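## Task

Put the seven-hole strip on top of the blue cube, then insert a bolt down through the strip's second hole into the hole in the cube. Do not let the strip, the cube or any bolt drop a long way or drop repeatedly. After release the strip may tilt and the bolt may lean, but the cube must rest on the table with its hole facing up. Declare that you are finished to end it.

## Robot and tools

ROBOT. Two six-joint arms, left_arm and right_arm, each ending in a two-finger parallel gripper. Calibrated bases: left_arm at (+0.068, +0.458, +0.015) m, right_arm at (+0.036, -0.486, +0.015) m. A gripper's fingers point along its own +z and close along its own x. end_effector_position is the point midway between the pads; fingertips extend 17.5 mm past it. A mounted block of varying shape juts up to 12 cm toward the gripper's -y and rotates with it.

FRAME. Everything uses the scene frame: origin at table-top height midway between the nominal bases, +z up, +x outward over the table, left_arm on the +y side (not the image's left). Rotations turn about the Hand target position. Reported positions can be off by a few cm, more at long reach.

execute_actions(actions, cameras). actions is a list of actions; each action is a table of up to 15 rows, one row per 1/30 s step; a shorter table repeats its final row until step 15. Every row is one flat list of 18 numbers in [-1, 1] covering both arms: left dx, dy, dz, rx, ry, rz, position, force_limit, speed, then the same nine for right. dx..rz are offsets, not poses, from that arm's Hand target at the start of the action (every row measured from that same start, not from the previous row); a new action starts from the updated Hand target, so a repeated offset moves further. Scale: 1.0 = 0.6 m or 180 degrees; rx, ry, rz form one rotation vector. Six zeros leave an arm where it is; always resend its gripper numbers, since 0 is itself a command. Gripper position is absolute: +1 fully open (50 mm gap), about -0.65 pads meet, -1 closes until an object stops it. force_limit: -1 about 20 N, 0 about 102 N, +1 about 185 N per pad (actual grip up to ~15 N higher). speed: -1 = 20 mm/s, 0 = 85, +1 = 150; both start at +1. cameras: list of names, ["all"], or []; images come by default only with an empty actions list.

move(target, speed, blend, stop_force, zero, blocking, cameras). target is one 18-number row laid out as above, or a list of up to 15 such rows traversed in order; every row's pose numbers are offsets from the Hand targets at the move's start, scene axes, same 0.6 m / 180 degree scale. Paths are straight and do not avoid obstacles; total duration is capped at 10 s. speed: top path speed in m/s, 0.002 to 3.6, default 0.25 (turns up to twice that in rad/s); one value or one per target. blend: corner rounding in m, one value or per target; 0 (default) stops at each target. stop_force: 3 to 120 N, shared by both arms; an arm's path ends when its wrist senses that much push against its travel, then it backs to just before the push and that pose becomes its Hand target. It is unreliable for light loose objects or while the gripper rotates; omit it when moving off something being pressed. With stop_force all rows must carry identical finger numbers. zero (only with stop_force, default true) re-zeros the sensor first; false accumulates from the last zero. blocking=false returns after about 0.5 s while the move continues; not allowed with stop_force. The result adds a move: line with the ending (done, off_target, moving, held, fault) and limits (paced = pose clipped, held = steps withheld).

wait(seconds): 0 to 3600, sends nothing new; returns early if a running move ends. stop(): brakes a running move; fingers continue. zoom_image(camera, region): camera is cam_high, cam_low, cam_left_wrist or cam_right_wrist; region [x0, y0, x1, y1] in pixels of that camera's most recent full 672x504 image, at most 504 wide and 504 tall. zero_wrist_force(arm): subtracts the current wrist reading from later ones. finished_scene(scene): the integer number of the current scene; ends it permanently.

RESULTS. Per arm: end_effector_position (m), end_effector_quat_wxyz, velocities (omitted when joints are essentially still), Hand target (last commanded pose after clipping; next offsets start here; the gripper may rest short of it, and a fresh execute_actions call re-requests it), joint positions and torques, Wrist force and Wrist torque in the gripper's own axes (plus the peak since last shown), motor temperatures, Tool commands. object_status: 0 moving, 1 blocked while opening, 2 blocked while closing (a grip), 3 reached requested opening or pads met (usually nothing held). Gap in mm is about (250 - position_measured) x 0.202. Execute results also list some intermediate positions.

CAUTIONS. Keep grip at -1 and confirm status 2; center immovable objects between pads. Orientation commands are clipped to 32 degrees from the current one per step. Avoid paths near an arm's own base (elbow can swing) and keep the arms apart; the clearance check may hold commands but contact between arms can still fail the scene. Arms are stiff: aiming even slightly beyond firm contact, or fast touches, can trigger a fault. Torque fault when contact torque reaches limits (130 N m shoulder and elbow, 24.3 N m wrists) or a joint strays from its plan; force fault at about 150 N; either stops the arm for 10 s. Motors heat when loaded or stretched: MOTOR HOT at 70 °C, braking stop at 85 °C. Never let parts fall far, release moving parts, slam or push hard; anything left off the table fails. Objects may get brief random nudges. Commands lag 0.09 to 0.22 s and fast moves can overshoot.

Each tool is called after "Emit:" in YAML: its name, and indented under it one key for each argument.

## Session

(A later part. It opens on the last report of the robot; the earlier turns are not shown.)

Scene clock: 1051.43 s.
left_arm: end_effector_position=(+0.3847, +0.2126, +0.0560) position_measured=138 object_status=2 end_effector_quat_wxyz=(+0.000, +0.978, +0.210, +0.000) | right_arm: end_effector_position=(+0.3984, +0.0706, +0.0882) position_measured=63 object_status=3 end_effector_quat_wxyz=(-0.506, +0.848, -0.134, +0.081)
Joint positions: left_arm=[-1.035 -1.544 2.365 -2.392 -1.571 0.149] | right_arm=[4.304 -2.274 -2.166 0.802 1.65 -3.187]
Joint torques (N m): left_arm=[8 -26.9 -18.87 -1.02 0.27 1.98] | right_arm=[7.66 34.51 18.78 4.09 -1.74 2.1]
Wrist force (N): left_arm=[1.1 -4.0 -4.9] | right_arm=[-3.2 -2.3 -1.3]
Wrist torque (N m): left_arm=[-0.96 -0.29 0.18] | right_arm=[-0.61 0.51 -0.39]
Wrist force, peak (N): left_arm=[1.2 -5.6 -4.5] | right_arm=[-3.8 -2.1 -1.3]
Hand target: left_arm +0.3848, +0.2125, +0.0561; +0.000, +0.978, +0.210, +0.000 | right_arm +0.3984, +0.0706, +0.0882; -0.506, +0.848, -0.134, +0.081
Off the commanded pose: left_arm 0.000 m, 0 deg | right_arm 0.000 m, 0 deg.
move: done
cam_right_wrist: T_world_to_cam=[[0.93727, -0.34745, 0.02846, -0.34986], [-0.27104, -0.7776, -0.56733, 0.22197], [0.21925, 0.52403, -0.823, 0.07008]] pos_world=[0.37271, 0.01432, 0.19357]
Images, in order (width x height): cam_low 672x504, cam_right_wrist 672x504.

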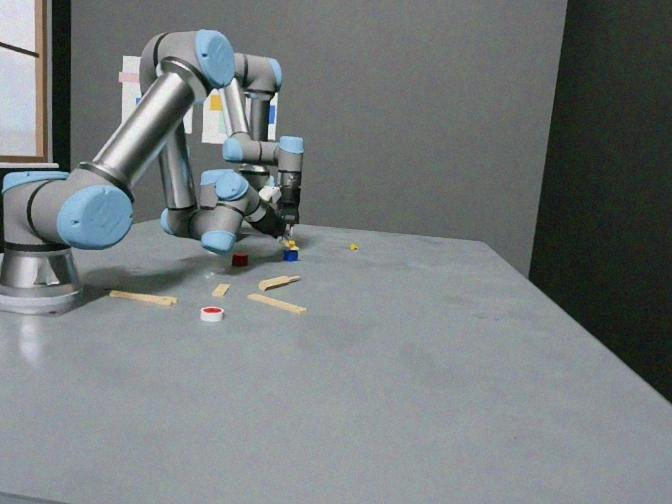

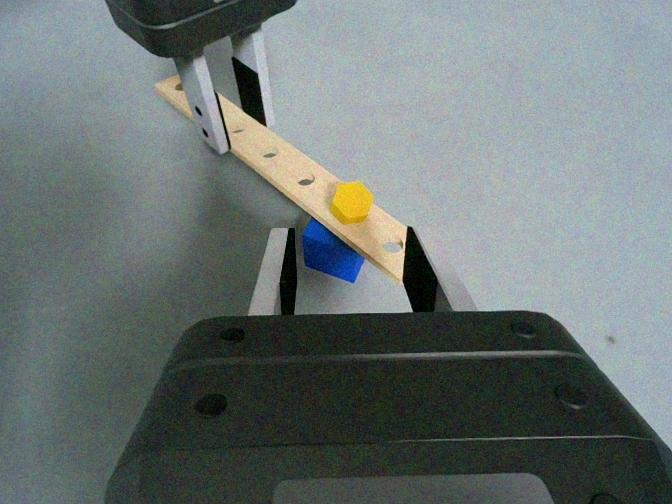

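Emit:
move:
  target:
    - [0,0,0.009,0,0,0,-1,-0.6,-0.7,0,0,0,0,0,0,0.6,-0.8,-1]
    - [-0.0015,0.0117,0.009,0,0,0,-1,-0.6,-0.7,0,0,0,0,0,0,0.6,-0.8,-1]
  speed: 0.012
  cameras: ["cam_right_wrist","cam_low"]

Emit:
zoom_image:
  camera: "cam_right_wrist"
  region: [290, 150, 390, 280]

Emit:
zoom_image:
  camera: "cam_low"
  region: [275, 230, 305, 266]

Scene clock: 1066.00 s.
left_arm: end_effector_position=(+0.3838, +0.2196, +0.0615) position_measured=138 object_status=2 end_effector_quat_wxyz=(+0.000, +0.978, +0.210, +0.000) | right_arm: end_effector_position=(+0.3984, +0.0706, +0.0882) position_measured=63 object_status=3 end_effector_quat_wxyz=(-0.506, +0.848, -0.134, +0.081)
Joint positions: left_arm=[-1.027 -1.57 2.371 -2.372 -1.571 0.157] | right_arm=[4.304 -2.274 -2.166 0.802 1.65 -3.187]
Joint torques (N m): left_arm=[1.47 -16.89 -14.94 -4.63 -0.91 1.43] | right_arm=[7.89 34.53 18.78 4.29 -1.66 2.06]
Wrist force (N): left_arm=[1.3 -2.8 0.3] | right_arm=[-3.2 -2.3 -1.2]
Wrist torque (N m): left_arm=[-0.58 -0.35 -0.02] | right_arm=[-0.60 0.52 -0.39]
Wrist force, peak (N): left_arm=[1.2 -5.0 -5.0] | right_arm=[-3.9 -2.3 -0.9]
Hand target: left_arm +0.3839, +0.2195, +0.0615; +0.000, +0.978, +0.210, +0.000 | right_arm +0.3984, +0.0706, +0.0882; -0.506, +0.848, -0.134, +0.081
Off the commanded pose: left_arm 0.000 m, 0 deg | right_arm 0.000 m, 0 deg.
move: done
cam_right_wrist: T_world_to_cam=[[0.93727, -0.34745, 0.02846, -0.34986], [-0.27104, -0.7776, -0.56733, 0.22197], [0.21925, 0.52403, -0.823, 0.07008]] pos_world=[0.37271, 0.01432, 0.19357]
Images, in order (width x height): cam_low 672x504, cam_right_wrist 672x504.

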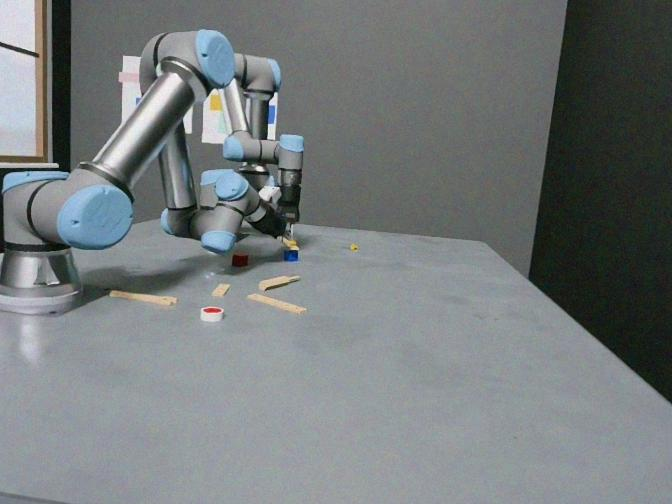

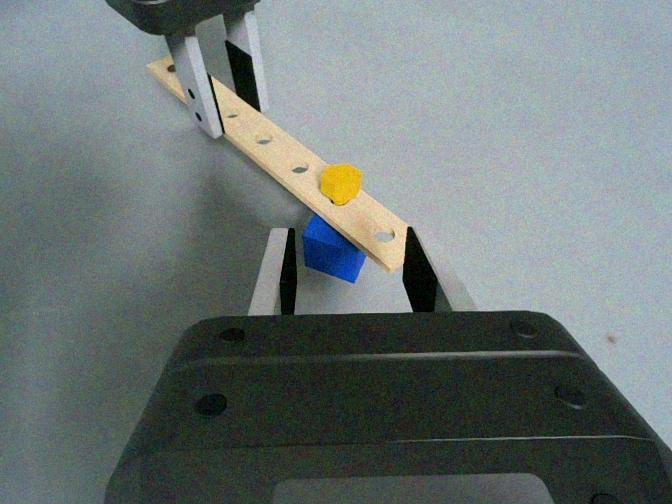

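Scaled by 3.877 from the camera's image (finer frame: 960x720).

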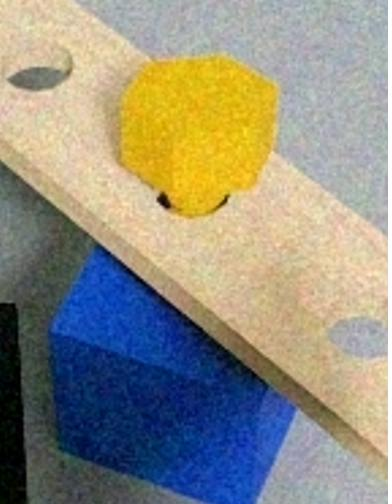

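Scaled by 14.000 from the camera's image (finer frame: 960x720).

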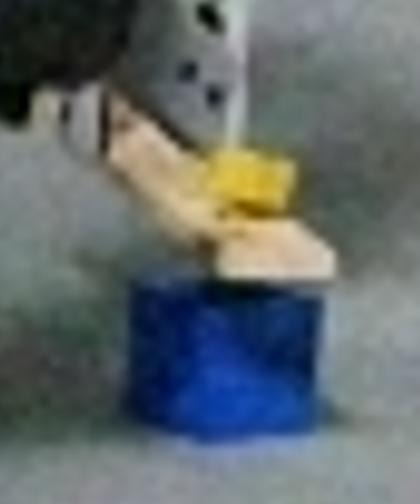

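Emit:
move:
  target:
    - [0.001,-0.0012,0,0,0,0,-1,-0.6,-0.7,0,0,0,0,0,0,0.6,-0.8,-1]
    - [0,0.0002,-0.001,0,0,0,-1,-0.6,-0.7,0,0,0,0,0,0,0.6,-0.8,-1]
    - [-0.001,-0.0012,-0.002,0,0,0,-1,-0.6,-0.7,0,0,0,0,0,0,0.6,-0.8,-1]
    - [0,-0.0026,-0.003,0,0,0,-1,-0.6,-0.7,0,0,0,0,0,0,0.6,-0.8,-1]
    - [0.0015,-0.0012,-0.004,0,0,0,-1,-0.6,-0.7,0,0,0,0,0,0,0.6,-0.8,-1]
    - [0,0.0005,-0.005,0,0,0,-1,-0.6,-0.7,0,0,0,0,0,0,0.6,-0.8,-1]
    - [-0.0015,-0.0012,-0.006,0,0,0,-1,-0.6,-0.7,0,0,0,0,0,0,0.6,-0.8,-1]
    - [0,-0.0028,-0.007,0,0,0,-1,-0.6,-0.7,0,0,0,0,0,0,0.6,-0.8,-1]
    - [0.0015,-0.0012,-0.008,0,0,0,-1,-0.6,-0.7,0,0,0,0,0,0,0.6,-0.8,-1]
    - [0,-0.0012,-0.01,0,0,0,-1,-0.6,-0.7,0,0,0,0,0,0,0.6,-0.8,-1]
  speed: 0.012
  blend: [0.0003,0.0003,0.0003,0.0003,0.0003,0.0003,0.0003,0.0003,0.0003,0]
  cameras: ["cam_right_wrist","cam_low"]

Emit:
zoom_image:
  camera: "cam_right_wrist"
  region: [290, 150, 390, 280]

Emit:
zoom_image:
  camera: "cam_low"
  region: [275, 230, 305, 266]

Scene clock: 1087.23 s.
left_arm: end_effector_position=(+0.3839, +0.2188, +0.0554) position_measured=138 object_status=2 end_effector_quat_wxyz=(+0.000, +0.978, +0.210, +0.000) | right_arm: end_effector_position=(+0.3984, +0.0706, +0.0882) position_measured=63 object_status=3 end_effector_quat_wxyz=(-0.506, +0.848, -0.134, +0.081)
Joint positions: left_arm=[-1.028 -1.554 2.377 -2.395 -1.571 0.156] | right_arm=[4.304 -2.274 -2.166 0.802 1.65 -3.187]
Joint torques (N m): left_arm=[-4.69 -18.83 -14.25 -1.41 -0.74 -1.36] | right_arm=[8.35 35.17 18.75 4.49 -1.75 2.06]
Wrist force (N): left_arm=[1.2 -2.9 0.2] | right_arm=[-3.2 -2.1 -1.2]
Wrist torque (N m): left_arm=[-0.61 -0.35 0.17] | right_arm=[-0.56 0.52 -0.38]
Wrist force, peak (N): left_arm=[1.4 -3.3 0.4] | right_arm=[-3.8 -2.3 -1.5]
Hand target: left_arm +0.3839, +0.2188, +0.0555; +0.000, +0.978, +0.210, +0.000 | right_arm +0.3984, +0.0706, +0.0882; -0.506, +0.848, -0.134, +0.081
Off the commanded pose: left_arm 0.000 m, 0 deg | right_arm 0.000 m, 0 deg.
move: done
cam_right_wrist: T_world_to_cam=[[0.93727, -0.34745, 0.02846, -0.34986], [-0.27104, -0.7776, -0.56733, 0.22197], [0.21925, 0.52403, -0.823, 0.07008]] pos_world=[0.37271, 0.01432, 0.19357]
Images, in order (width x height): cam_low 672x504, cam_right_wrist 672x504.

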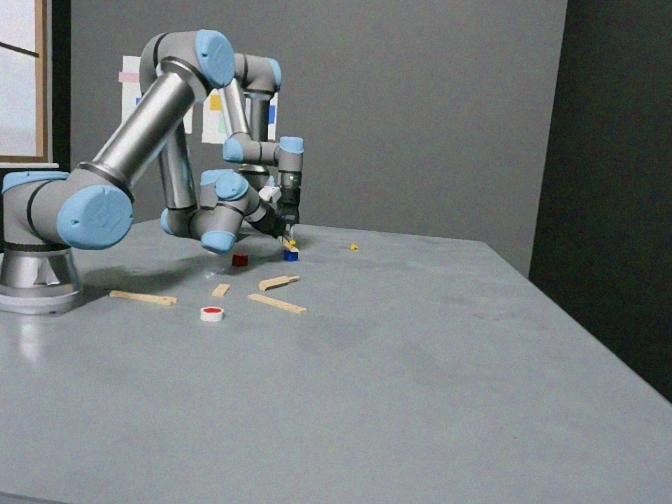

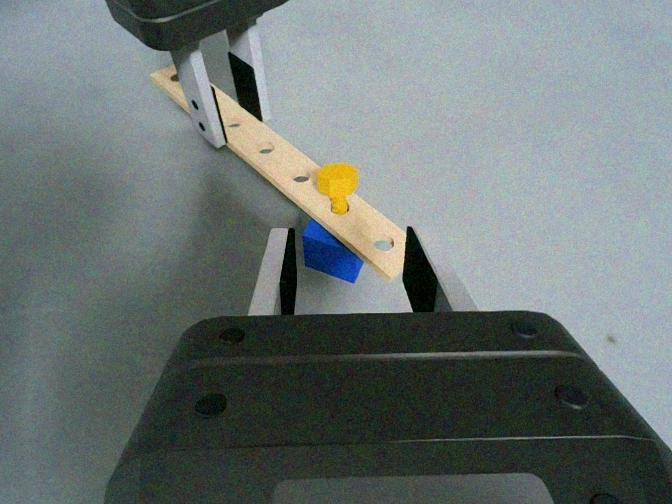

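Scaled by 3.877 from the camera's image (finer frame: 960x720).

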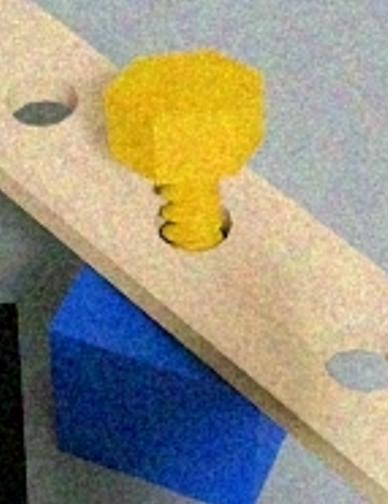

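Scaled by 14.000 from the camera's image (finer frame: 960x720).

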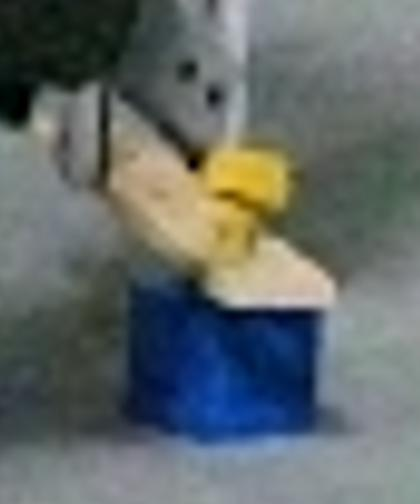

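Emit:
move:
  target:
    - [0,-0.003,0,0,0,0,-1,-0.6,-0.7,0.02,0.07,-0.02,0,0,0,0.6,-0.8,-1]
    - [0,-0.003,0,0,0,0,-1,-0.6,-0.7,0.0297,0.095,-0.0428,0,0,0,0.6,-0.8,-1]
    - [0,-0.003,0,0,0,0,-1,-0.6,-0.7,0.0297,0.095,-0.0428,0,0,0,-1,-0.8,-1]
    - [0,-0.003,-0.009,0,0,0,-1,-0.6,-0.7,0.0297,0.095,-0.0428,0,0,0,-1,-0.8,-1]
  speed: [0.06,0.05,0.05,0.02]
  cameras: ["cam_right_wrist"]

Emit:
zoom_image:
  camera: "cam_right_wrist"
  region: [300, 200, 400, 315]

Emit:
move:
  target: [0,0,0,0,0,0,-1,-0.6,-0.7,0,0,-0.012,0,0,0,-1,-0.8,-1]
  speed: 0.01
  stop_force: 7
  cameras: ["cam_right_wrist"]

Emit:
zoom_image:
  camera: "cam_right_wrist"
  region: [300, 200, 400, 315]

Scene clock: 1111.47 s.
left_arm: end_effector_position=(+0.3838, +0.2171, +0.0500) position_measured=138 object_status=2 end_effector_quat_wxyz=(+0.000, +0.978, +0.210, +0.000) | right_arm: end_effector_position=(+0.4162, +0.1276, +0.0625) position_measured=164 object_status=2 end_effector_quat_wxyz=(-0.506, +0.848, -0.134, +0.081)
Joint positions: left_arm=[-1.03 -1.538 2.381 -2.414 -1.571 0.153] | right_arm=[4.316 -2.387 -1.992 0.74 1.639 -3.181]
Joint torques (N m): left_arm=[7.04 -27.01 -18.33 -1.02 1.48 1.37] | right_arm=[-4.92 53.37 0.58 5.42 1.67 0.27]
Wrist force (N): left_arm=[0.4 -2.2 -0.7] | right_arm=[-3.0 -2.5 -0.5]
Wrist torque (N m): left_arm=[-0.66 -0.28 0.23] | right_arm=[-0.59 0.49 -0.48]
Wrist force, peak (N): left_arm=[1.3 -3.1 0.3] | right_arm=[-3.6 -2.1 -2.5]
Hand target: left_arm +0.3839, +0.2170, +0.0501; +0.000, +0.978, +0.210, +0.000 | right_arm +0.4162, +0.1276, +0.0625; -0.506, +0.848, -0.134, +0.081
Off the commanded pose: left_arm 0.000 m, 0 deg | right_arm 0.000 m, 0 deg.
move: done
cam_right_wrist: T_world_to_cam=[[0.93727, -0.34745, 0.02846, -0.34601], [-0.27104, -0.7776, -0.56733, 0.25654], [0.21925, 0.52403, -0.823, 0.01516]] pos_world=[0.39051, 0.07132, 0.16787]

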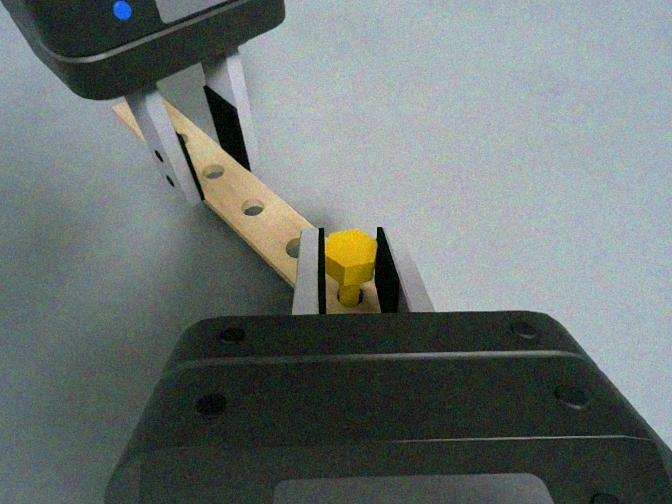

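Scaled by 4.383 from the camera's image (finer frame: 960x720).

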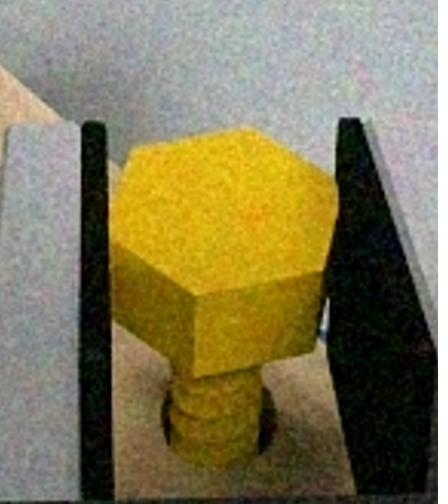

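Scene clock: 1112.43 s.
left_arm: end_effector_position=(+0.3839, +0.2170, +0.0501) position_measured=138 object_status=2 end_effector_quat_wxyz=(+0.000, +0.978, +0.210, +0.000) | right_arm: end_effector_position=(+0.4162, +0.1276, +0.0621) position_measured=164 object_status=2 end_effector_quat_wxyz=(-0.506, +0.848, -0.134, +0.081)
Joint positions: left_arm=[-1.03 -1.538 2.381 -2.414 -1.571 0.153] | right_arm=[4.316 -2.388 -1.992 0.741 1.639 -3.181]
Joint torques (N m): left_arm=[5.15 -28.54 -29.91 -1.94 1.52 1.28] | right_arm=[-4.75 48.1 -1.81 4.02 1.62 0.24]
Wrist force (N): left_arm=[0.7 -2.8 -0.9] | right_arm=[-3.1 -7.8 -2.1]
Wrist torque (N m): left_arm=[-0.61 -0.35 0.24] | right_arm=[-0.66 0.62 -0.48]
Wrist force, peak (N): left_arm=[0.6 -3.3 -0.6] | right_arm=[-2.8 -14.2 -3.8]
Hand target: left_arm +0.3839, +0.2170, +0.0501; +0.000, +0.978, +0.210, +0.000 | right_arm +0.4162, +0.1276, +0.0621; -0.506, +0.848, -0.134, +0.081 (not the last commanded pose)
Off the commanded pose: left_arm 0.000 m, 0 deg | right_arm 0.007 m, 0 deg.
move: contact (right_arm)
cam_right_wrist: T_world_to_cam=[[0.93727, -0.34745, 0.02846, -0.34603], [-0.27104, -0.7776, -0.56733, 0.25624], [0.21925, 0.52403, -0.823, 0.01488]] pos_world=[0.39051, 0.07122, 0.16747]

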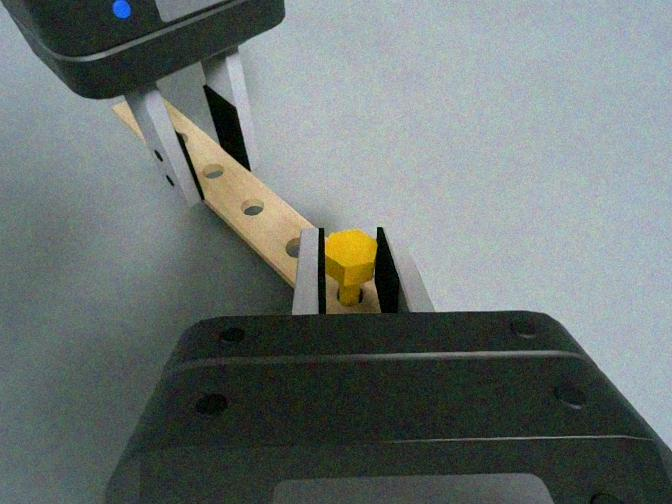

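Scaled by 4.383 from the camera's image (finer frame: 960x720).

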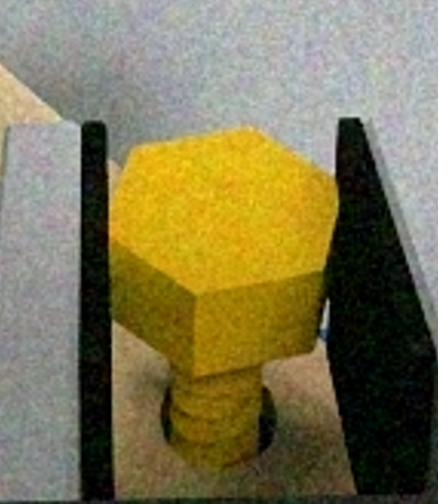

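Emit:
move:
  target:
    - [0,0,0,0,0,0,-1,-0.6,-0.7,0,0,0.004,0,0,0,-1,-0.8,-1]
    - [0,-0.002,0,0,0,0,-1,-0.6,-0.7,0,-0.002,0.004,0,0,0,-1,-0.8,-1]
  speed: 0.03

Emit:
move:
  target: [0,0,0,0,0,0,-1,-0.6,-0.7,0,0,-0.012,0,0,0,-1,-0.8,-1]
  speed: 0.012
  stop_force: 5

Emit:
move:
  target:
    - [0,0,0,0,0,0,-1,-0.6,-0.7,0,0,0.004,0,0,0,-1,-0.8,-1]
    - [0,-0.002,0,0,0,0,-1,-0.6,-0.7,0,-0.002,0.004,0,0,0,-1,-0.8,-1]
  speed: 0.03

Emit:
move:
  target: [0,0,0,0,0,0,-1,-0.6,-0.7,0,0,-0.012,0,0,0,-1,-0.8,-1]
  speed: 0.012
  stop_force: 5
  cameras: ["cam_right_wrist"]

Emit:
zoom_image:
  camera: "cam_right_wrist"
  region: [300, 200, 400, 315]

Scene clock: 1141.37 s.
left_arm: end_effector_position=(+0.3839, +0.2157, +0.0501) position_measured=138 object_status=2 end_effector_quat_wxyz=(+0.000, +0.978, +0.210, +0.000) | right_arm: end_effector_position=(+0.4162, +0.1263, +0.0644) position_measured=164 object_status=2 end_effector_quat_wxyz=(-0.506, +0.848, -0.134, +0.081)
Joint positions: left_arm=[-1.032 -1.536 2.379 -2.414 -1.571 0.152] | right_arm=[4.315 -2.381 -1.996 0.739 1.64 -3.182]
Joint torques (N m): left_arm=[-3.76 -19.55 -21.77 -1.95 1.18 -0.95] | right_arm=[-2.58 51.06 13.07 3.78 1.65 -2.19]
Wrist force (N): left_arm=[0.2 -2.5 -0.7] | right_arm=[-2.7 -3.3 -0.8]
Wrist torque (N m): left_arm=[-0.61 -0.34 0.28] | right_arm=[-0.58 0.58 -0.50]
Wrist force, peak (N): left_arm=[0.7 -3.4 -0.9] | right_arm=[-2.8 -7.9 -2.3]
Hand target: left_arm +0.3839, +0.2158, +0.0501; +0.000, +0.978, +0.210, +0.000 | right_arm +0.4162, +0.1264, +0.0645; -0.506, +0.848, -0.134, +0.081
Off the commanded pose: left_arm 0.000 m, 0 deg | right_arm 0.000 m, 0 deg.
move: done

Scene clock: 1142.40 s.
left_arm: end_effector_position=(+0.3838, +0.2158, +0.0501) position_measured=138 object_status=2 end_effector_quat_wxyz=(+0.000, +0.978, +0.210, +0.000) | right_arm: end_effector_position=(+0.4162, +0.1263, +0.0631) position_measured=164 object_status=2 end_effector_quat_wxyz=(-0.506, +0.848, -0.134, +0.081)
Joint positions: left_arm=[-1.032 -1.536 2.379 -2.414 -1.571 0.152] | right_arm=[4.315 -2.384 -1.995 0.742 1.64 -3.182]
Joint torques (N m): left_arm=[0.7 -25.17 -6.01 -1.6 0.84 1.54] | right_arm=[-0.63 50.32 -1.87 4.17 0.37 -2.11]
Wrist force (N): left_arm=[0.2 -1.2 -0.9] | right_arm=[-3.0 -7.7 -2.0]
Wrist torque (N m): left_arm=[-0.64 -0.33 0.27] | right_arm=[-0.70 0.55 -0.48]
Wrist force, peak (N): left_arm=[0.4 -2.7 -0.9] | right_arm=[-3.7 -13.8 -3.1]
Hand target: left_arm +0.3839, +0.2158, +0.0501; +0.000, +0.978, +0.210, +0.000 | right_arm +0.4162, +0.1263, +0.0631; -0.506, +0.848, -0.134, +0.081 (not the last commanded pose)
Off the commanded pose: left_arm 0.000 m, 0 deg | right_arm 0.006 m, 0 deg.
move: contact (right_arm)

Scene clock: 1142.93 s.
left_arm: end_effector_position=(+0.3838, +0.2146, +0.0500) position_measured=138 object_status=2 end_effector_quat_wxyz=(+0.000, +0.978, +0.210, +0.000) | right_arm: end_effector_position=(+0.4162, +0.1250, +0.0655) position_measured=164 object_status=2 end_effector_quat_wxyz=(-0.506, +0.848, -0.134, +0.081)
Joint positions: left_arm=[-1.034 -1.534 2.377 -2.414 -1.571 0.15] | right_arm=[4.314 -2.378 -2 0.739 1.641 -3.182]
Joint torques (N m): left_arm=[-1.71 -19.8 -27.89 -1.34 0.84 -1.31] | right_arm=[-3.18 50.17 12.8 3.84 1.91 -1.92]
Wrist force (N): left_arm=[-0.1 -2.5 -0.9] | right_arm=[-2.5 -2.8 -0.3]
Wrist torque (N m): left_arm=[-0.59 -0.34 0.31] | right_arm=[-0.53 0.58 -0.45]
Wrist force, peak (N): left_arm=[-0.2 -2.9 -0.6] | right_arm=[-3.2 -6.6 -1.0]
Hand target: left_arm +0.3839, +0.2146, +0.0501; +0.000, +0.978, +0.210, +0.000 | right_arm +0.4162, +0.1251, +0.0655; -0.506, +0.848, -0.134, +0.081
Off the commanded pose: left_arm 0.000 m, 0 deg | right_arm 0.000 m, 0 deg.
move: done

Scene clock: 1144.00 s.
left_arm: end_effector_position=(+0.3839, +0.2146, +0.0501) position_measured=138 object_status=2 end_effector_quat_wxyz=(+0.000, +0.978, +0.210, +0.000) | right_arm: end_effector_position=(+0.4162, +0.1251, +0.0640) position_measured=164 object_status=2 end_effector_quat_wxyz=(-0.506, +0.848, -0.134, +0.081)
Joint positions: left_arm=[-1.034 -1.534 2.377 -2.414 -1.571 0.15] | right_arm=[4.314 -2.381 -1.999 0.742 1.641 -3.182]
Joint torques (N m): left_arm=[6.9 -24.94 -30.73 -2.45 0.74 1.57] | right_arm=[-2.01 49.81 -1.22 4.18 1.22 -1.22]
Wrist force (N): left_arm=[0.0 -2.5 -0.7] | right_arm=[-3.1 -7.3 -1.2]
Wrist torque (N m): left_arm=[-0.66 -0.33 0.29] | right_arm=[-0.68 0.56 -0.43]
Wrist force, peak (N): left_arm=[-0.2 -2.8 -1.1] | right_arm=[-3.7 -12.7 -2.5]
Hand target: left_arm +0.3839, +0.2146, +0.0501; +0.000, +0.978, +0.210, +0.000 | right_arm +0.4162, +0.1251, +0.0640; -0.506, +0.848, -0.134, +0.081 (not the last commanded pose)
Off the commanded pose: left_arm 0.000 m, 0 deg | right_arm 0.006 m, 0 deg.
move: contact (right_arm)
cam_right_wrist: T_world_to_cam=[[0.93726, -0.34747, 0.02841, -0.34694], [-0.27104, -0.77752, -0.56744, 0.25539], [0.21926, 0.52414, -0.82292, 0.01773]] pos_world=[0.39051, 0.06872, 0.16937]

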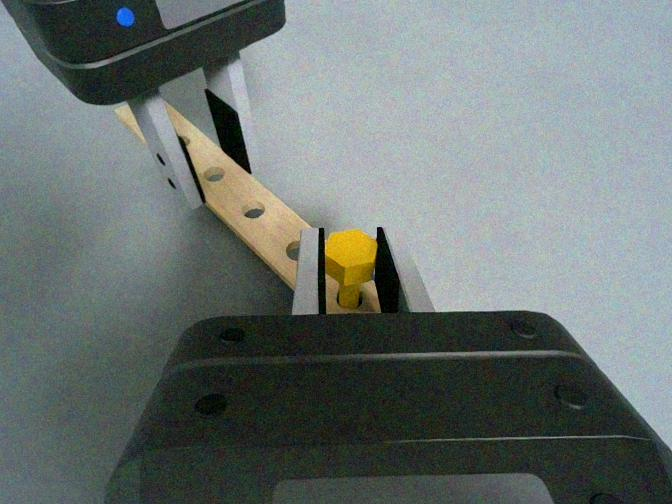

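Scaled by 4.383 from the camera's image (finer frame: 960x720).

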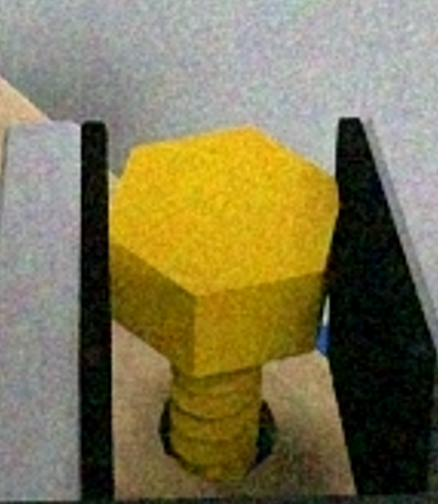

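Emit:
move:
  target:
    - [0,0,0,0,0,0,-1,-0.6,-0.7,0,0,0.003,0,0,0,-1,-0.8,-1]
    - [0,0.0065,0,0,0,0,-1,-0.6,-0.7,0,0.0065,0.003,0,0,0,-1,-0.8,-1]
  speed: 0.03

Emit:
move:
  target: [0,0,0,0,0,0,-1,-0.6,-0.7,0,0,-0.014,0,0,0,-1,-0.8,-1]
  speed: 0.012
  stop_force: 5

Emit:
move:
  target:
    - [0,0,0,0,0,0,-1,-0.6,-0.7,0,0,0.004,0,0,0,-1,-0.8,-1]
    - [0,0.002,0,0,0,0,-1,-0.6,-0.7,0,0.002,0.004,0,0,0,-1,-0.8,-1]
  speed: 0.03

Emit:
move:
  target: [0,0,0,0,0,0,-1,-0.6,-0.7,0,0,-0.014,0,0,0,-1,-0.8,-1]
  speed: 0.012
  stop_force: 5
  cameras: ["cam_right_wrist"]

Emit:
zoom_image:
  camera: "cam_right_wrist"
  region: [300, 200, 400, 315]

Scene clock: 1154.57 s.
left_arm: end_effector_position=(+0.3838, +0.2187, +0.0501) position_measured=138 object_status=2 end_effector_quat_wxyz=(+0.000, +0.978, +0.210, +0.000) | right_arm: end_effector_position=(+0.4162, +0.1291, +0.0658) position_measured=164 object_status=2 end_effector_quat_wxyz=(-0.506, +0.848, -0.134, +0.081)
Joint positions: left_arm=[-1.028 -1.54 2.384 -2.414 -1.571 0.156] | right_arm=[4.317 -2.38 -1.99 0.732 1.638 -3.181]
Joint torques (N m): left_arm=[-8.4 -12.5 -26.01 -3.79 0.47 -1.69] | right_arm=[-4.82 49.24 0.97 5.26 0.14 1.26]
Wrist force (N): left_arm=[0.3 -1.7 -0.6] | right_arm=[-3.3 -3.0 -0.4]
Wrist torque (N m): left_arm=[-0.64 -0.31 0.04] | right_arm=[-0.59 0.53 -0.48]
Wrist force, peak (N): left_arm=[0.1 -2.9 -0.4] | right_arm=[-3.1 -7.3 -1.7]
Hand target: left_arm +0.3839, +0.2185, +0.0501; +0.000, +0.978, +0.210, +0.000 | right_arm +0.4162, +0.1290, +0.0658; -0.506, +0.848, -0.134, +0.081
Off the commanded pose: left_arm 0.000 m, 0 deg | right_arm 0.000 m, 0 deg.
move: done

Scene clock: 1155.70 s.
left_arm: end_effector_position=(+0.3839, +0.2185, +0.0501) position_measured=138 object_status=2 end_effector_quat_wxyz=(+0.000, +0.978, +0.210, +0.000) | right_arm: end_effector_position=(+0.4162, +0.1289, +0.0631) position_measured=164 object_status=2 end_effector_quat_wxyz=(-0.506, +0.848, -0.134, +0.081)
Joint positions: left_arm=[-1.028 -1.54 2.383 -2.414 -1.571 0.156] | right_arm=[4.317 -2.386 -1.989 0.737 1.638 -3.181]
Joint torques (N m): left_arm=[-8.89 -14.32 -28.89 -1.49 0.2 -1.86] | right_arm=[-1.2 52.49 0.23 5.15 0.54 -0.44]
Wrist force (N): left_arm=[-0.1 -2.3 -0.5] | right_arm=[-2.9 -3.2 -0.7]
Wrist torque (N m): left_arm=[-0.65 -0.33 0.09] | right_arm=[-0.56 0.60 -0.49]
Wrist force, peak (N): left_arm=[0.0 -2.3 -0.6] | right_arm=[-1.9 -10.4 -3.1]
Hand target: left_arm +0.3839, +0.2185, +0.0501; +0.000, +0.978, +0.210, +0.000 | right_arm +0.4162, +0.1289, +0.0631; -0.506, +0.848, -0.134, +0.081 (not the last commanded pose)
Off the commanded pose: left_arm 0.000 m, 0 deg | right_arm 0.006 m, 0 deg.
move: contact (right_arm)

Scene clock: 1156.27 s.
left_arm: end_effector_position=(+0.3838, +0.2197, +0.0501) position_measured=138 object_status=2 end_effector_quat_wxyz=(+0.000, +0.978, +0.210, +0.000) | right_arm: end_effector_position=(+0.4162, +0.1302, +0.0655) position_measured=164 object_status=2 end_effector_quat_wxyz=(-0.506, +0.848, -0.134, +0.081)
Joint positions: left_arm=[-1.026 -1.542 2.385 -2.414 -1.571 0.157] | right_arm=[4.318 -2.381 -1.988 0.731 1.637 -3.18]
Joint torques (N m): left_arm=[5.89 -21.42 -7.99 -4.11 0.4 1.08] | right_arm=[5.05 42.38 11.11 4.08 -1.51 2.28]
Wrist force (N): left_arm=[0.1 -1.6 -0.7] | right_arm=[-3.2 -3.5 -0.9]
Wrist torque (N m): left_arm=[-0.64 -0.33 0.07] | right_arm=[-0.59 0.56 -0.48]
Wrist force, peak (N): left_arm=[0.3 -2.5 -0.4] | right_arm=[-3.2 -3.5 -0.9]
Hand target: left_arm +0.3839, +0.2197, +0.0501; +0.000, +0.978, +0.210, +0.000 | right_arm +0.4162, +0.1301, +0.0655; -0.506, +0.848, -0.134, +0.081
Off the commanded pose: left_arm 0.000 m, 0 deg | right_arm 0.000 m, 0 deg.
move: done

Scene clock: 1157.33 s.
left_arm: end_effector_position=(+0.3839, +0.2197, +0.0501) position_measured=138 object_status=2 end_effector_quat_wxyz=(+0.000, +0.978, +0.210, +0.000) | right_arm: end_effector_position=(+0.4162, +0.1301, +0.0638) position_measured=164 object_status=2 end_effector_quat_wxyz=(-0.506, +0.848, -0.134, +0.081)
Joint positions: left_arm=[-1.026 -1.542 2.385 -2.414 -1.571 0.157] | right_arm=[4.318 -2.385 -1.987 0.734 1.637 -3.18]
Joint torques (N m): left_arm=[10.64 -16.82 -5.71 -1.25 -0.14 -1.51] | right_arm=[5.7 50.87 -0.88 4.36 -0.91 2.18]
Wrist force (N): left_arm=[-0.4 -1.0 -0.4] | right_arm=[-3.1 -6.4 -1.5]
Wrist torque (N m): left_arm=[-0.62 -0.32 0.10] | right_arm=[-0.65 0.58 -0.48]
Wrist force, peak (N): left_arm=[-0.1 -1.8 -0.7] | right_arm=[-2.3 -13.2 -4.1]
Hand target: left_arm +0.3839, +0.2197, +0.0501; +0.000, +0.978, +0.210, +0.000 | right_arm +0.4162, +0.1301, +0.0638; -0.506, +0.848, -0.134, +0.081 (not the last commanded pose)
Off the commanded pose: left_arm 0.000 m, 0 deg | right_arm 0.007 m, 0 deg.
move: contact (right_arm)
cam_right_wrist: T_world_to_cam=[[0.93727, -0.34745, 0.02846, -0.34508], [-0.27104, -0.7776, -0.56733, 0.2592], [0.21925, 0.52403, -0.823, 0.01494]] pos_world=[0.39041, 0.07382, 0.16917]

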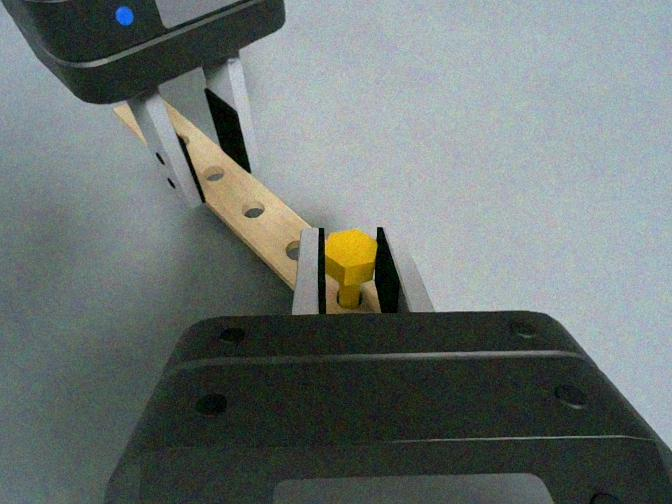

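Scaled by 4.383 from the camera's image (finer frame: 960x720).

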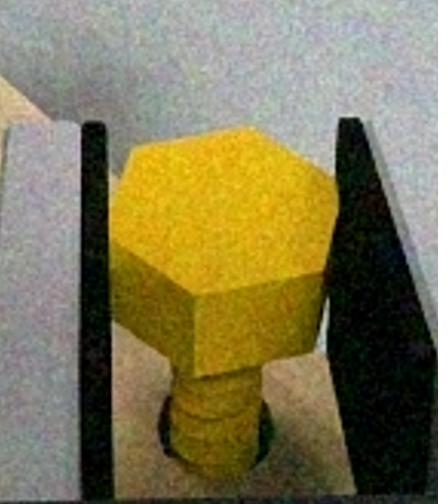

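Emit:
move:
  target:
    - [0,0,0,0,0,0,-1,-0.6,-0.7,0,0,0.003,0,0,0,-1,-0.8,-1]
    - [0.0012,-0.004,0,0,0,0,-1,-0.6,-0.7,0.0012,-0.004,0.003,0,0,0,-1,-0.8,-1]
  speed: 0.03

Emit:
move:
  target: [0,0,0,0,0,0,-1,-0.6,-0.7,0,0,-0.014,0,0,0,-1,-0.8,-1]
  speed: 0.012
  stop_force: 5

Emit:
move:
  target:
    - [0,0,0,0,0,0,-1,-0.6,-0.7,0,0,0.004,0,0,0,-1,-0.8,-1]
    - [-0.0024,0,0,0,0,0,-1,-0.6,-0.7,-0.0024,0,0.004,0,0,0,-1,-0.8,-1]
  speed: 0.03

Emit:
move:
  target: [0,0,0,0,0,0,-1,-0.6,-0.7,0,0,-0.014,0,0,0,-1,-0.8,-1]
  speed: 0.012
  stop_force: 5

Scene clock: 1173.67 s.
left_arm: end_effector_position=(+0.3846, +0.2172, +0.0501) position_measured=138 object_status=2 end_effector_quat_wxyz=(+0.000, +0.978, +0.210, +0.000) | right_arm: end_effector_position=(+0.4169, +0.1276, +0.0656) position_measured=164 object_status=2 end_effector_quat_wxyz=(-0.506, +0.848, -0.134, +0.081)
Joint positions: left_arm=[-1.028 -1.537 2.38 -2.414 -1.571 0.155] | right_arm=[4.315 -2.379 -1.992 0.734 1.64 -3.182]
Joint torques (N m): left_arm=[-4.12 -30.24 -9.17 -1.79 -0.44 -0.07] | right_arm=[6.84 45.83 18.4 2.65 -0.07 -1.43]
Wrist force (N): left_arm=[-0.3 -2.7 -0.6] | right_arm=[-2.4 -3.3 -0.2]
Wrist torque (N m): left_arm=[-0.63 -0.35 0.33] | right_arm=[-0.62 0.59 -0.41]
Wrist force, peak (N): left_arm=[-0.2 -3.1 -0.9] | right_arm=[-3.4 -7.1 -2.4]
Hand target: left_arm +0.3846, +0.2173, +0.0501; +0.000, +0.978, +0.210, +0.000 | right_arm +0.4169, +0.1277, +0.0656; -0.506, +0.848, -0.134, +0.081
Off the commanded pose: left_arm 0.000 m, 0 deg | right_arm 0.000 m, 0 deg.
move: done

Scene clock: 1174.87 s.
left_arm: end_effector_position=(+0.3846, +0.2173, +0.0501) position_measured=138 object_status=2 end_effector_quat_wxyz=(+0.000, +0.978, +0.210, +0.000) | right_arm: end_effector_position=(+0.4169, +0.1277, +0.0624) position_measured=164 object_status=2 end_effector_quat_wxyz=(-0.506, +0.848, -0.134, +0.081)
Joint positions: left_arm=[-1.028 -1.537 2.38 -2.414 -1.571 0.155] | right_arm=[4.315 -2.387 -1.991 0.739 1.64 -3.182]
Joint torques (N m): left_arm=[-5.13 -28.61 -6.74 -3.57 -0.54 1.81] | right_arm=[2.12 51.51 -0.28 4.78 -1.38 0.14]
Wrist force (N): left_arm=[0.5 -2.5 -0.7] | right_arm=[-3.7 -4.7 -1.0]
Wrist torque (N m): left_arm=[-0.64 -0.35 0.26] | right_arm=[-0.57 0.58 -0.38]
Wrist force, peak (N): left_arm=[-0.1 -3.0 -0.5] | right_arm=[-4.1 -12.2 -3.2]
Hand target: left_arm +0.3846, +0.2173, +0.0501; +0.000, +0.978, +0.210, +0.000 | right_arm +0.4169, +0.1277, +0.0624; -0.506, +0.848, -0.134, +0.081 (not the last commanded pose)
Off the commanded pose: left_arm 0.000 m, 0 deg | right_arm 0.005 m, 0 deg.
move: contact (right_arm)

Scene clock: 1175.43 s.
left_arm: end_effector_position=(+0.3830, +0.2173, +0.0501) position_measured=138 object_status=2 end_effector_quat_wxyz=(+0.000, +0.978, +0.210, +0.000) | right_arm: end_effector_position=(+0.4154, +0.1277, +0.0648) position_measured=164 object_status=2 end_effector_quat_wxyz=(-0.506, +0.848, -0.134, +0.081)
Joint positions: left_arm=[-1.032 -1.54 2.383 -2.414 -1.571 0.152] | right_arm=[4.318 -2.38 -1.995 0.737 1.638 -3.181]
Joint torques (N m): left_arm=[6.35 -15.09 -21.84 -4.13 -0.91 0.49] | right_arm=[-5.2 50.5 13.57 3.21 0.68 1.26]
Wrist force (N): left_arm=[-0.1 -1.8 -0.9] | right_arm=[-2.9 -3.6 -0.4]
Wrist torque (N m): left_arm=[-0.64 -0.29 0.29] | right_arm=[-0.60 0.56 -0.48]
Wrist force, peak (N): left_arm=[0.4 -2.5 -0.6] | right_arm=[-3.3 -5.1 -1.0]
Hand target: left_arm +0.3831, +0.2173, +0.0501; +0.000, +0.978, +0.210, +0.000 | right_arm +0.4154, +0.1277, +0.0648; -0.506, +0.848, -0.134, +0.081
Off the commanded pose: left_arm 0.000 m, 0 deg | right_arm 0.000 m, 0 deg.
move: done

Scene clock: 1176.57 s.
left_arm: end_effector_position=(+0.3831, +0.2173, +0.0501) position_measured=138 object_status=2 end_effector_quat_wxyz=(+0.000, +0.978, +0.210, +0.000) | right_arm: end_effector_position=(+0.4154, +0.1277, +0.0625) position_measured=164 object_status=2 end_effector_quat_wxyz=(-0.506, +0.848, -0.134, +0.081)
Joint positions: left_arm=[-1.032 -1.54 2.383 -2.414 -1.571 0.152] | right_arm=[4.318 -2.386 -1.993 0.741 1.638 -3.181]
Joint torques (N m): left_arm=[11.2 -13.47 -28.89 -3.99 -0.84 1.89] | right_arm=[0.16 51.6 0.1 4.94 1.81 -0.64]
Wrist force (N): left_arm=[0.0 -2.4 -0.8] | right_arm=[-2.0 -4.6 -1.4]
Wrist torque (N m): left_arm=[-0.64 -0.31 0.29] | right_arm=[-0.61 0.56 -0.49]
Wrist force, peak (N): left_arm=[0.1 -2.7 -0.5] | right_arm=[-0.3 -11.4 -2.8]
Hand target: left_arm +0.3831, +0.2173, +0.0501; +0.000, +0.978, +0.210, +0.000 | right_arm +0.4154, +0.1277, +0.0625; -0.506, +0.848, -0.134, +0.081 (not the last commanded pose)
Off the commanded pose: left_arm 0.000 m, 0 deg | right_arm 0.006 m, 0 deg.
move: contact (right_arm)

Emit:
move:
  target:
    - [0,0,0,0,0,0,-1,-0.6,-0.7,0,0,0.004,0,0,0,-1,-0.8,-1]
    - [0.0013,0,0,0,0,0,-1,-0.6,-0.7,-0.0018,-0.0097,0.0037,0.0529,-0.0172,0,-1,-0.8,-1]
  speed: 0.04
  cameras: ["cam_right_wrist"]

Emit:
zoom_image:
  camera: "cam_right_wrist"
  region: [300, 200, 400, 315]

Emit:
move:
  target: [0,0,0,0,0,0,-1,-0.6,-0.7,0,0,-0.014,0,0,0,-1,-0.8,-1]
  speed: 0.012
  stop_force: 6
  cameras: ["cam_right_wrist"]

Emit:
zoom_image:
  camera: "cam_right_wrist"
  region: [300, 200, 400, 315]

Scene clock: 1211.73 s.
left_arm: end_effector_position=(+0.3838, +0.2173, +0.0501) position_measured=138 object_status=2 end_effector_quat_wxyz=(+0.000, +0.978, +0.210, +0.000) | right_arm: end_effector_position=(+0.4147, +0.1234, +0.0652) position_measured=164 object_status=2 end_effector_quat_wxyz=(-0.561, +0.813, -0.128, +0.090)
Joint positions: left_arm=[-1.03 -1.538 2.382 -2.414 -1.571 0.154] | right_arm=[4.313 -2.466 -1.988 0.95 1.646 -3.172]
Joint torques (N m): left_arm=[9.78 -13.81 -29.37 -1.6 -1.33 1.99] | right_arm=[0.55 47.15 9.11 4.28 0.01 -0.08]
Wrist force (N): left_arm=[-0.3 -2.2 -0.7] | right_arm=[-2.9 -2.1 0.2]
Wrist torque (N m): left_arm=[-0.64 -0.34 0.10] | right_arm=[-0.57 0.56 -0.52]
Wrist force, peak (N): left_arm=[-0.5 -2.8 -0.4] | right_arm=[-3.2 -4.4 -0.3]
Hand target: left_arm +0.3838, +0.2173, +0.0501; +0.000, +0.978, +0.210, +0.000 | right_arm +0.4147, +0.1234, +0.0652; -0.561, +0.813, -0.128, +0.090 (not the last commanded pose)
Tool commands: left_gripper/position=-1.0 left_gripper/force_limit=-0.6 left_gripper/speed=-0.7 right_gripper/position=-1.0 right_gripper/force_limit=-0.796078 right_gripper/speed=-1.0
Off the commanded pose: left_arm 0.000 m, 0 deg | right_arm 0.002 m, 2 deg.
FORCE FAULT: contact force on the right arm reached its limit, and that arm stopped. The contact can be on any part of that arm, not only on its tool. That arm's remaining commands of this call were not run. That arm is still stopped at the end of this call. That arm stays stopped for about 10 more seconds. Until then a move that you send moves the other arm only, and its call returns only when the move has ended. Once the stop has ended, the next robot result says so. If the stop ends while you think or write, that arm runs what you send next, counted from a new Hand target: where the arm stands when the stop ends. While its stop runs, that arm takes no new command, but its gripper still runs the gripper command that each later call begins with. Until it ends, the stop uses up actions while you think or wait. An arm that is not stopped still takes commands.
move: fault (right_arm); path passed 1 of 2 targets
cam_right_wrist: T_world_to_cam=[[0.93618, -0.3508, 0.02244, -0.34491], [-0.24573, -0.69876, -0.67183, 0.24097], [0.25136, 0.62344, -0.74036, -0.01107]] pos_world=[0.38489, 0.05429, 0.16144]

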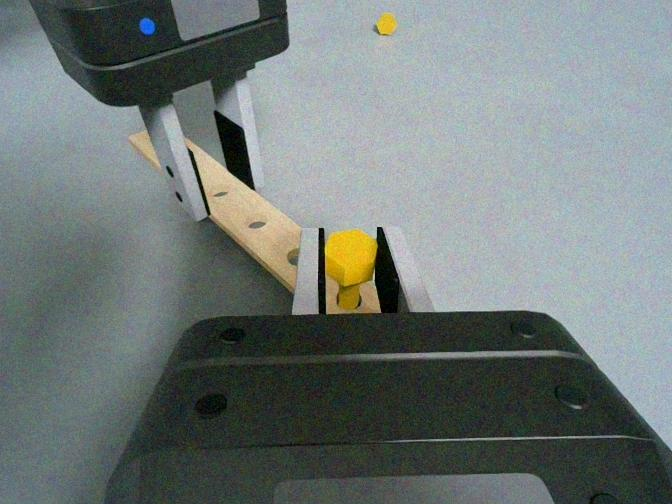

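Scaled by 4.383 from the camera's image (finer frame: 960x720).

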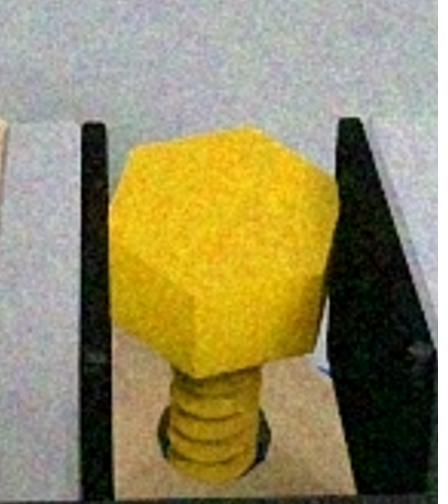

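not run: an earlier result of this reply reported a fault or no control. Calls in your next reply go to the robot.

Scaled by 4.383 from the camera's image (finer frame: 960x720).

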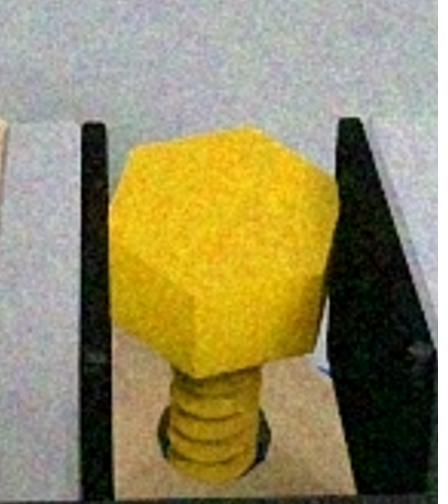

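Emit:
wait:
  seconds: 5

Scene clock: 1239.27 s.
left_arm: end_effector_position=(+0.3838, +0.2173, +0.0501) position_measured=138 object_status=2 end_effector_quat_wxyz=(+0.000, +0.978, +0.210, +0.000) | right_arm: end_effector_position=(+0.4147, +0.1234, +0.0652) position_measured=164 object_status=2 end_effector_quat_wxyz=(-0.561, +0.813, -0.128, +0.090)
Joint positions: left_arm=[-1.03 -1.538 2.382 -2.414 -1.571 0.154] | right_arm=[4.313 -2.466 -1.988 0.95 1.646 -3.172]
Joint torques (N m): left_arm=[-3.37 -23.14 -9.79 -4.27 -1.13 -1.08] | right_arm=[0.56 47.74 9.16 3.87 0.1 -0.03]
Wrist force (N): left_arm=[-0.3 -2.5 -0.1] | right_arm=[-3.3 -1.8 0.3]
Wrist torque (N m): left_arm=[-0.66 -0.34 0.11] | right_arm=[-0.57 0.62 -0.52]
Wrist force, peak (N): left_arm=[-0.5 -2.6 -0.5] | right_arm=[-3.4 -2.3 0.2]
Hand target: left_arm +0.3838, +0.2173, +0.0501; +0.000, +0.978, +0.210, +0.000 | right_arm +0.4147, +0.1234, +0.0652; -0.561, +0.813, -0.128, +0.090 (not the last commanded pose)
Tool commands: left_gripper/position=-1.0 left_gripper/force_limit=-0.6 left_gripper/speed=-0.7 right_gripper/position=-1.0 right_gripper/force_limit=-0.796078 right_gripper/speed=-1.0
Off the commanded pose: left_arm 0.000 m, 0 deg | right_arm 0.002 m, 2 deg.
FORCE FAULT, CONTINUED: the right arm's stop, for the force fault that an earlier result reported, is over. The rest of the stop counts as 20 of the actions that you can send in this scene. That arm's target is now where it stood when the stop ended, not its last command. That arm accepts commands again.
wait: 5.00 s; at rest from the start

Emit:
move:
  target:
    - [0,-0.0025,-0.0023,0,0,0,-1,-0.6,-0.7,0,0,-0.002,-0.0106,0.0034,0,-1,-0.8,-1]
    - [0,-0.0025,-0.0023,0,0,0,-1,-0.6,-0.7,-0.0002,-0.0007,-0.0042,-0.0422,0.0137,0,-1,-0.8,-1]
  speed: 0.03

Emit:
move:
  target: [0,0,0,0,0,0,-1,-0.6,-0.7,0,0,-0.012,0,0,0,-1,-0.8,-1]
  speed: 0.012
  stop_force: 12
  cameras: ["cam_right_wrist"]

Emit:
zoom_image:
  camera: "cam_right_wrist"
  region: [300, 200, 400, 315]

Scene clock: 1250.70 s.
left_arm: end_effector_position=(+0.3838, +0.2158, +0.0487) position_measured=138 object_status=2 end_effector_quat_wxyz=(+0.000, +0.978, +0.210, +0.000) | right_arm: end_effector_position=(+0.4146, +0.1230, +0.0627) position_measured=164 object_status=2 end_effector_quat_wxyz=(-0.503, +0.850, -0.134, +0.081)
Joint positions: left_arm=[-1.032 -1.533 2.381 -2.419 -1.571 0.152] | right_arm=[4.316 -2.378 -2.006 0.74 1.639 -3.182]
Joint torques (N m): left_arm=[7.71 -25.82 -23.92 -0.76 -1.23 1.22] | right_arm=[8.23 26.24 -7.03 0.39 -0.88 -1.92]
Wrist force (N): left_arm=[-1.0 -0.3 -3.4] | right_arm=[-1.0 -21.9 -2.3]
Wrist torque (N m): left_arm=[-0.76 -0.32 0.40] | right_arm=[-0.67 0.68 -0.44]
Wrist force, peak (N): left_arm=[-0.3 -3.6 -3.3] | right_arm=[-1.3 -23.1 -2.9]
Hand target: left_arm +0.3838, +0.2158, +0.0487; +0.000, +0.978, +0.210, +0.000 | right_arm +0.4146, +0.1230, +0.0626; -0.503, +0.850, -0.134, +0.081
Off the commanded pose: left_arm 0.000 m, 0 deg | right_arm 0.000 m, 0 deg.
move: done

Scene clock: 1251.67 s.
left_arm: end_effector_position=(+0.3838, +0.2158, +0.0487) position_measured=138 object_status=2 end_effector_quat_wxyz=(+0.000, +0.978, +0.210, +0.000) | right_arm: end_effector_position=(+0.4146, +0.1229, +0.0619) position_measured=164 object_status=2 end_effector_quat_wxyz=(-0.503, +0.850, -0.134, +0.081)
Joint positions: left_arm=[-1.032 -1.533 2.381 -2.419 -1.571 0.152] | right_arm=[4.316 -2.38 -2.006 0.742 1.639 -3.182]
Joint torques (N m): left_arm=[7.58 -26.53 -21.75 -0.7 -1.24 1.26] | right_arm=[7.08 29.26 -13.12 -3.4 -0.56 -1.46]
Wrist force (N): left_arm=[-0.7 -1.1 -2.6] | right_arm=[-1.6 -32.5 -7.2]
Wrist torque (N m): left_arm=[-0.84 -0.34 0.38] | right_arm=[-0.46 0.64 -0.42]
Wrist force, peak (N): left_arm=[-0.9 -0.2 -3.4] | right_arm=[-1.9 -37.8 -9.3]
Hand target: left_arm +0.3838, +0.2158, +0.0487; +0.000, +0.978, +0.210, +0.000 | right_arm +0.4146, +0.1229, +0.0619; -0.503, +0.850, -0.134, +0.081 (not the last commanded pose)
Off the commanded pose: left_arm 0.000 m, 0 deg | right_arm 0.006 m, 0 deg.
move: contact (right_arm)
cam_right_wrist: T_world_to_cam=[[0.93728, -0.34741, 0.02849, -0.34613], [-0.27227, -0.78069, -0.56248, 0.2527], [0.21766, 0.51944, -0.82632, 0.01894]] pos_world=[0.3891, 0.0672, 0.16765]

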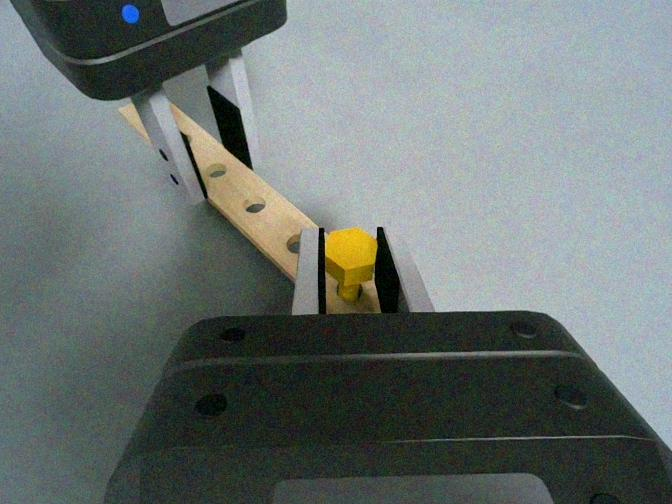

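Scaled by 4.383 from the camera's image (finer frame: 960x720).

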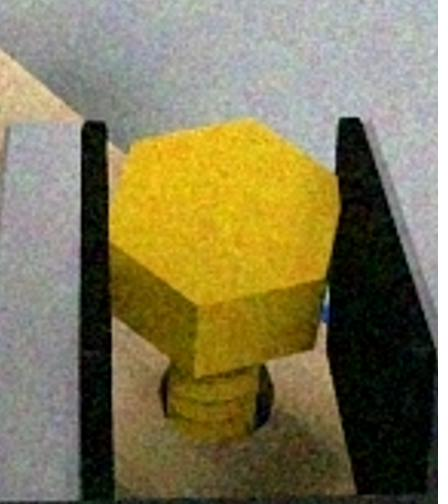

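Emit:
move:
  target:
    - [0,0,0,0,0,0,-1,-0.6,-0.7,-0.0013,-0.0042,0.0018,0,0,0,-1,-0.8,-1]
  speed: 0.02

Emit:
move:
  target: [0,0,0,0,0,0,-1,-0.6,-0.7,0,0,-0.012,0,0,0,-1,-0.8,-1]
  speed: 0.012
  stop_force: 12
  cameras: ["cam_right_wrist"]

Emit:
zoom_image:
  camera: "cam_right_wrist"
  region: [300, 200, 400, 315]

Scene clock: 1260.53 s.
left_arm: end_effector_position=(+0.3838, +0.2158, +0.0487) position_measured=138 object_status=2 end_effector_quat_wxyz=(+0.000, +0.978, +0.210, +0.000) | right_arm: end_effector_position=(+0.4137, +0.1204, +0.0630) position_measured=164 object_status=2 end_effector_quat_wxyz=(-0.503, +0.850, -0.134, +0.081)
Joint positions: left_arm=[-1.032 -1.533 2.381 -2.419 -1.571 0.152] | right_arm=[4.315 -2.375 -2.014 0.745 1.64 -3.182]
Joint torques (N m): left_arm=[6.58 -25.28 -14.09 -0.87 -1.01 1.36] | right_arm=[-5.56 27.48 12.7 -1.25 2.82 -2.13]
Wrist force (N): left_arm=[-1.7 2.2 -3.7] | right_arm=[0.0 -21.1 -3.5]
Wrist torque (N m): left_arm=[-0.76 -0.33 0.44] | right_arm=[-0.71 0.70 -0.45]
Wrist force, peak (N): left_arm=[-1.8 2.3 -4.0] | right_arm=[-1.3 -33.1 -7.7]
Hand target: left_arm +0.3838, +0.2158, +0.0487; +0.000, +0.978, +0.210, +0.000 | right_arm +0.4138, +0.1204, +0.0630; -0.503, +0.850, -0.134, +0.081
Off the commanded pose: left_arm 0.000 m, 0 deg | right_arm 0.000 m, 0 deg.
move: done

Scene clock: 1261.57 s.
left_arm: end_effector_position=(+0.3838, +0.2158, +0.0487) position_measured=138 object_status=2 end_effector_quat_wxyz=(+0.000, +0.978, +0.210, +0.000) | right_arm: end_effector_position=(+0.4138, +0.1204, +0.0621) position_measured=164 object_status=2 end_effector_quat_wxyz=(-0.503, +0.850, -0.134, +0.081)
Joint positions: left_arm=[-1.032 -1.533 2.381 -2.419 -1.571 0.152] | right_arm=[4.315 -2.378 -2.013 0.748 1.64 -3.182]
Joint torques (N m): left_arm=[8.51 -25.09 -12.74 -0.57 -0.84 1.34] | right_arm=[-5.84 32.62 -11.76 -3.05 -0.02 -2.02]
Wrist force (N): left_arm=[-1.8 0.1 -3.0] | right_arm=[-1.7 -30.0 -10.1]
Wrist torque (N m): left_arm=[-0.77 -0.36 0.46] | right_arm=[-0.47 0.65 -0.43]
Wrist force, peak (N): left_arm=[-1.4 1.6 -3.7] | right_arm=[-1.7 -36.1 -12.4]
Hand target: left_arm +0.3838, +0.2158, +0.0487; +0.000, +0.978, +0.210, +0.000 | right_arm +0.4138, +0.1204, +0.0621; -0.503, +0.850, -0.134, +0.081 (not the last commanded pose)
Off the commanded pose: left_arm 0.000 m, 0 deg | right_arm 0.006 m, 0 deg.
move: contact (right_arm)
cam_right_wrist: T_world_to_cam=[[0.9373, -0.34736, 0.02849, -0.34626], [-0.27212, -0.78045, -0.5629, 0.25064], [0.21776, 0.51985, -0.82603, 0.02046]] pos_world=[0.3883, 0.0647, 0.16785]

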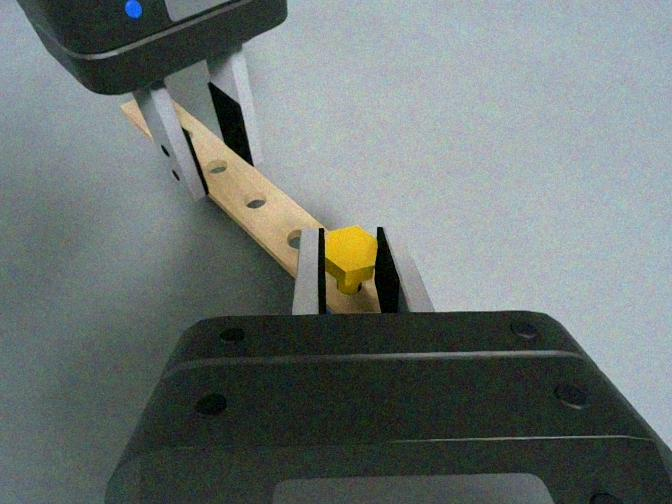

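Scaled by 4.383 from the camera's image (finer frame: 960x720).

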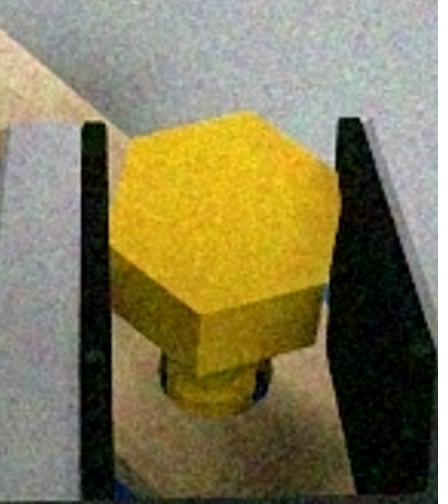

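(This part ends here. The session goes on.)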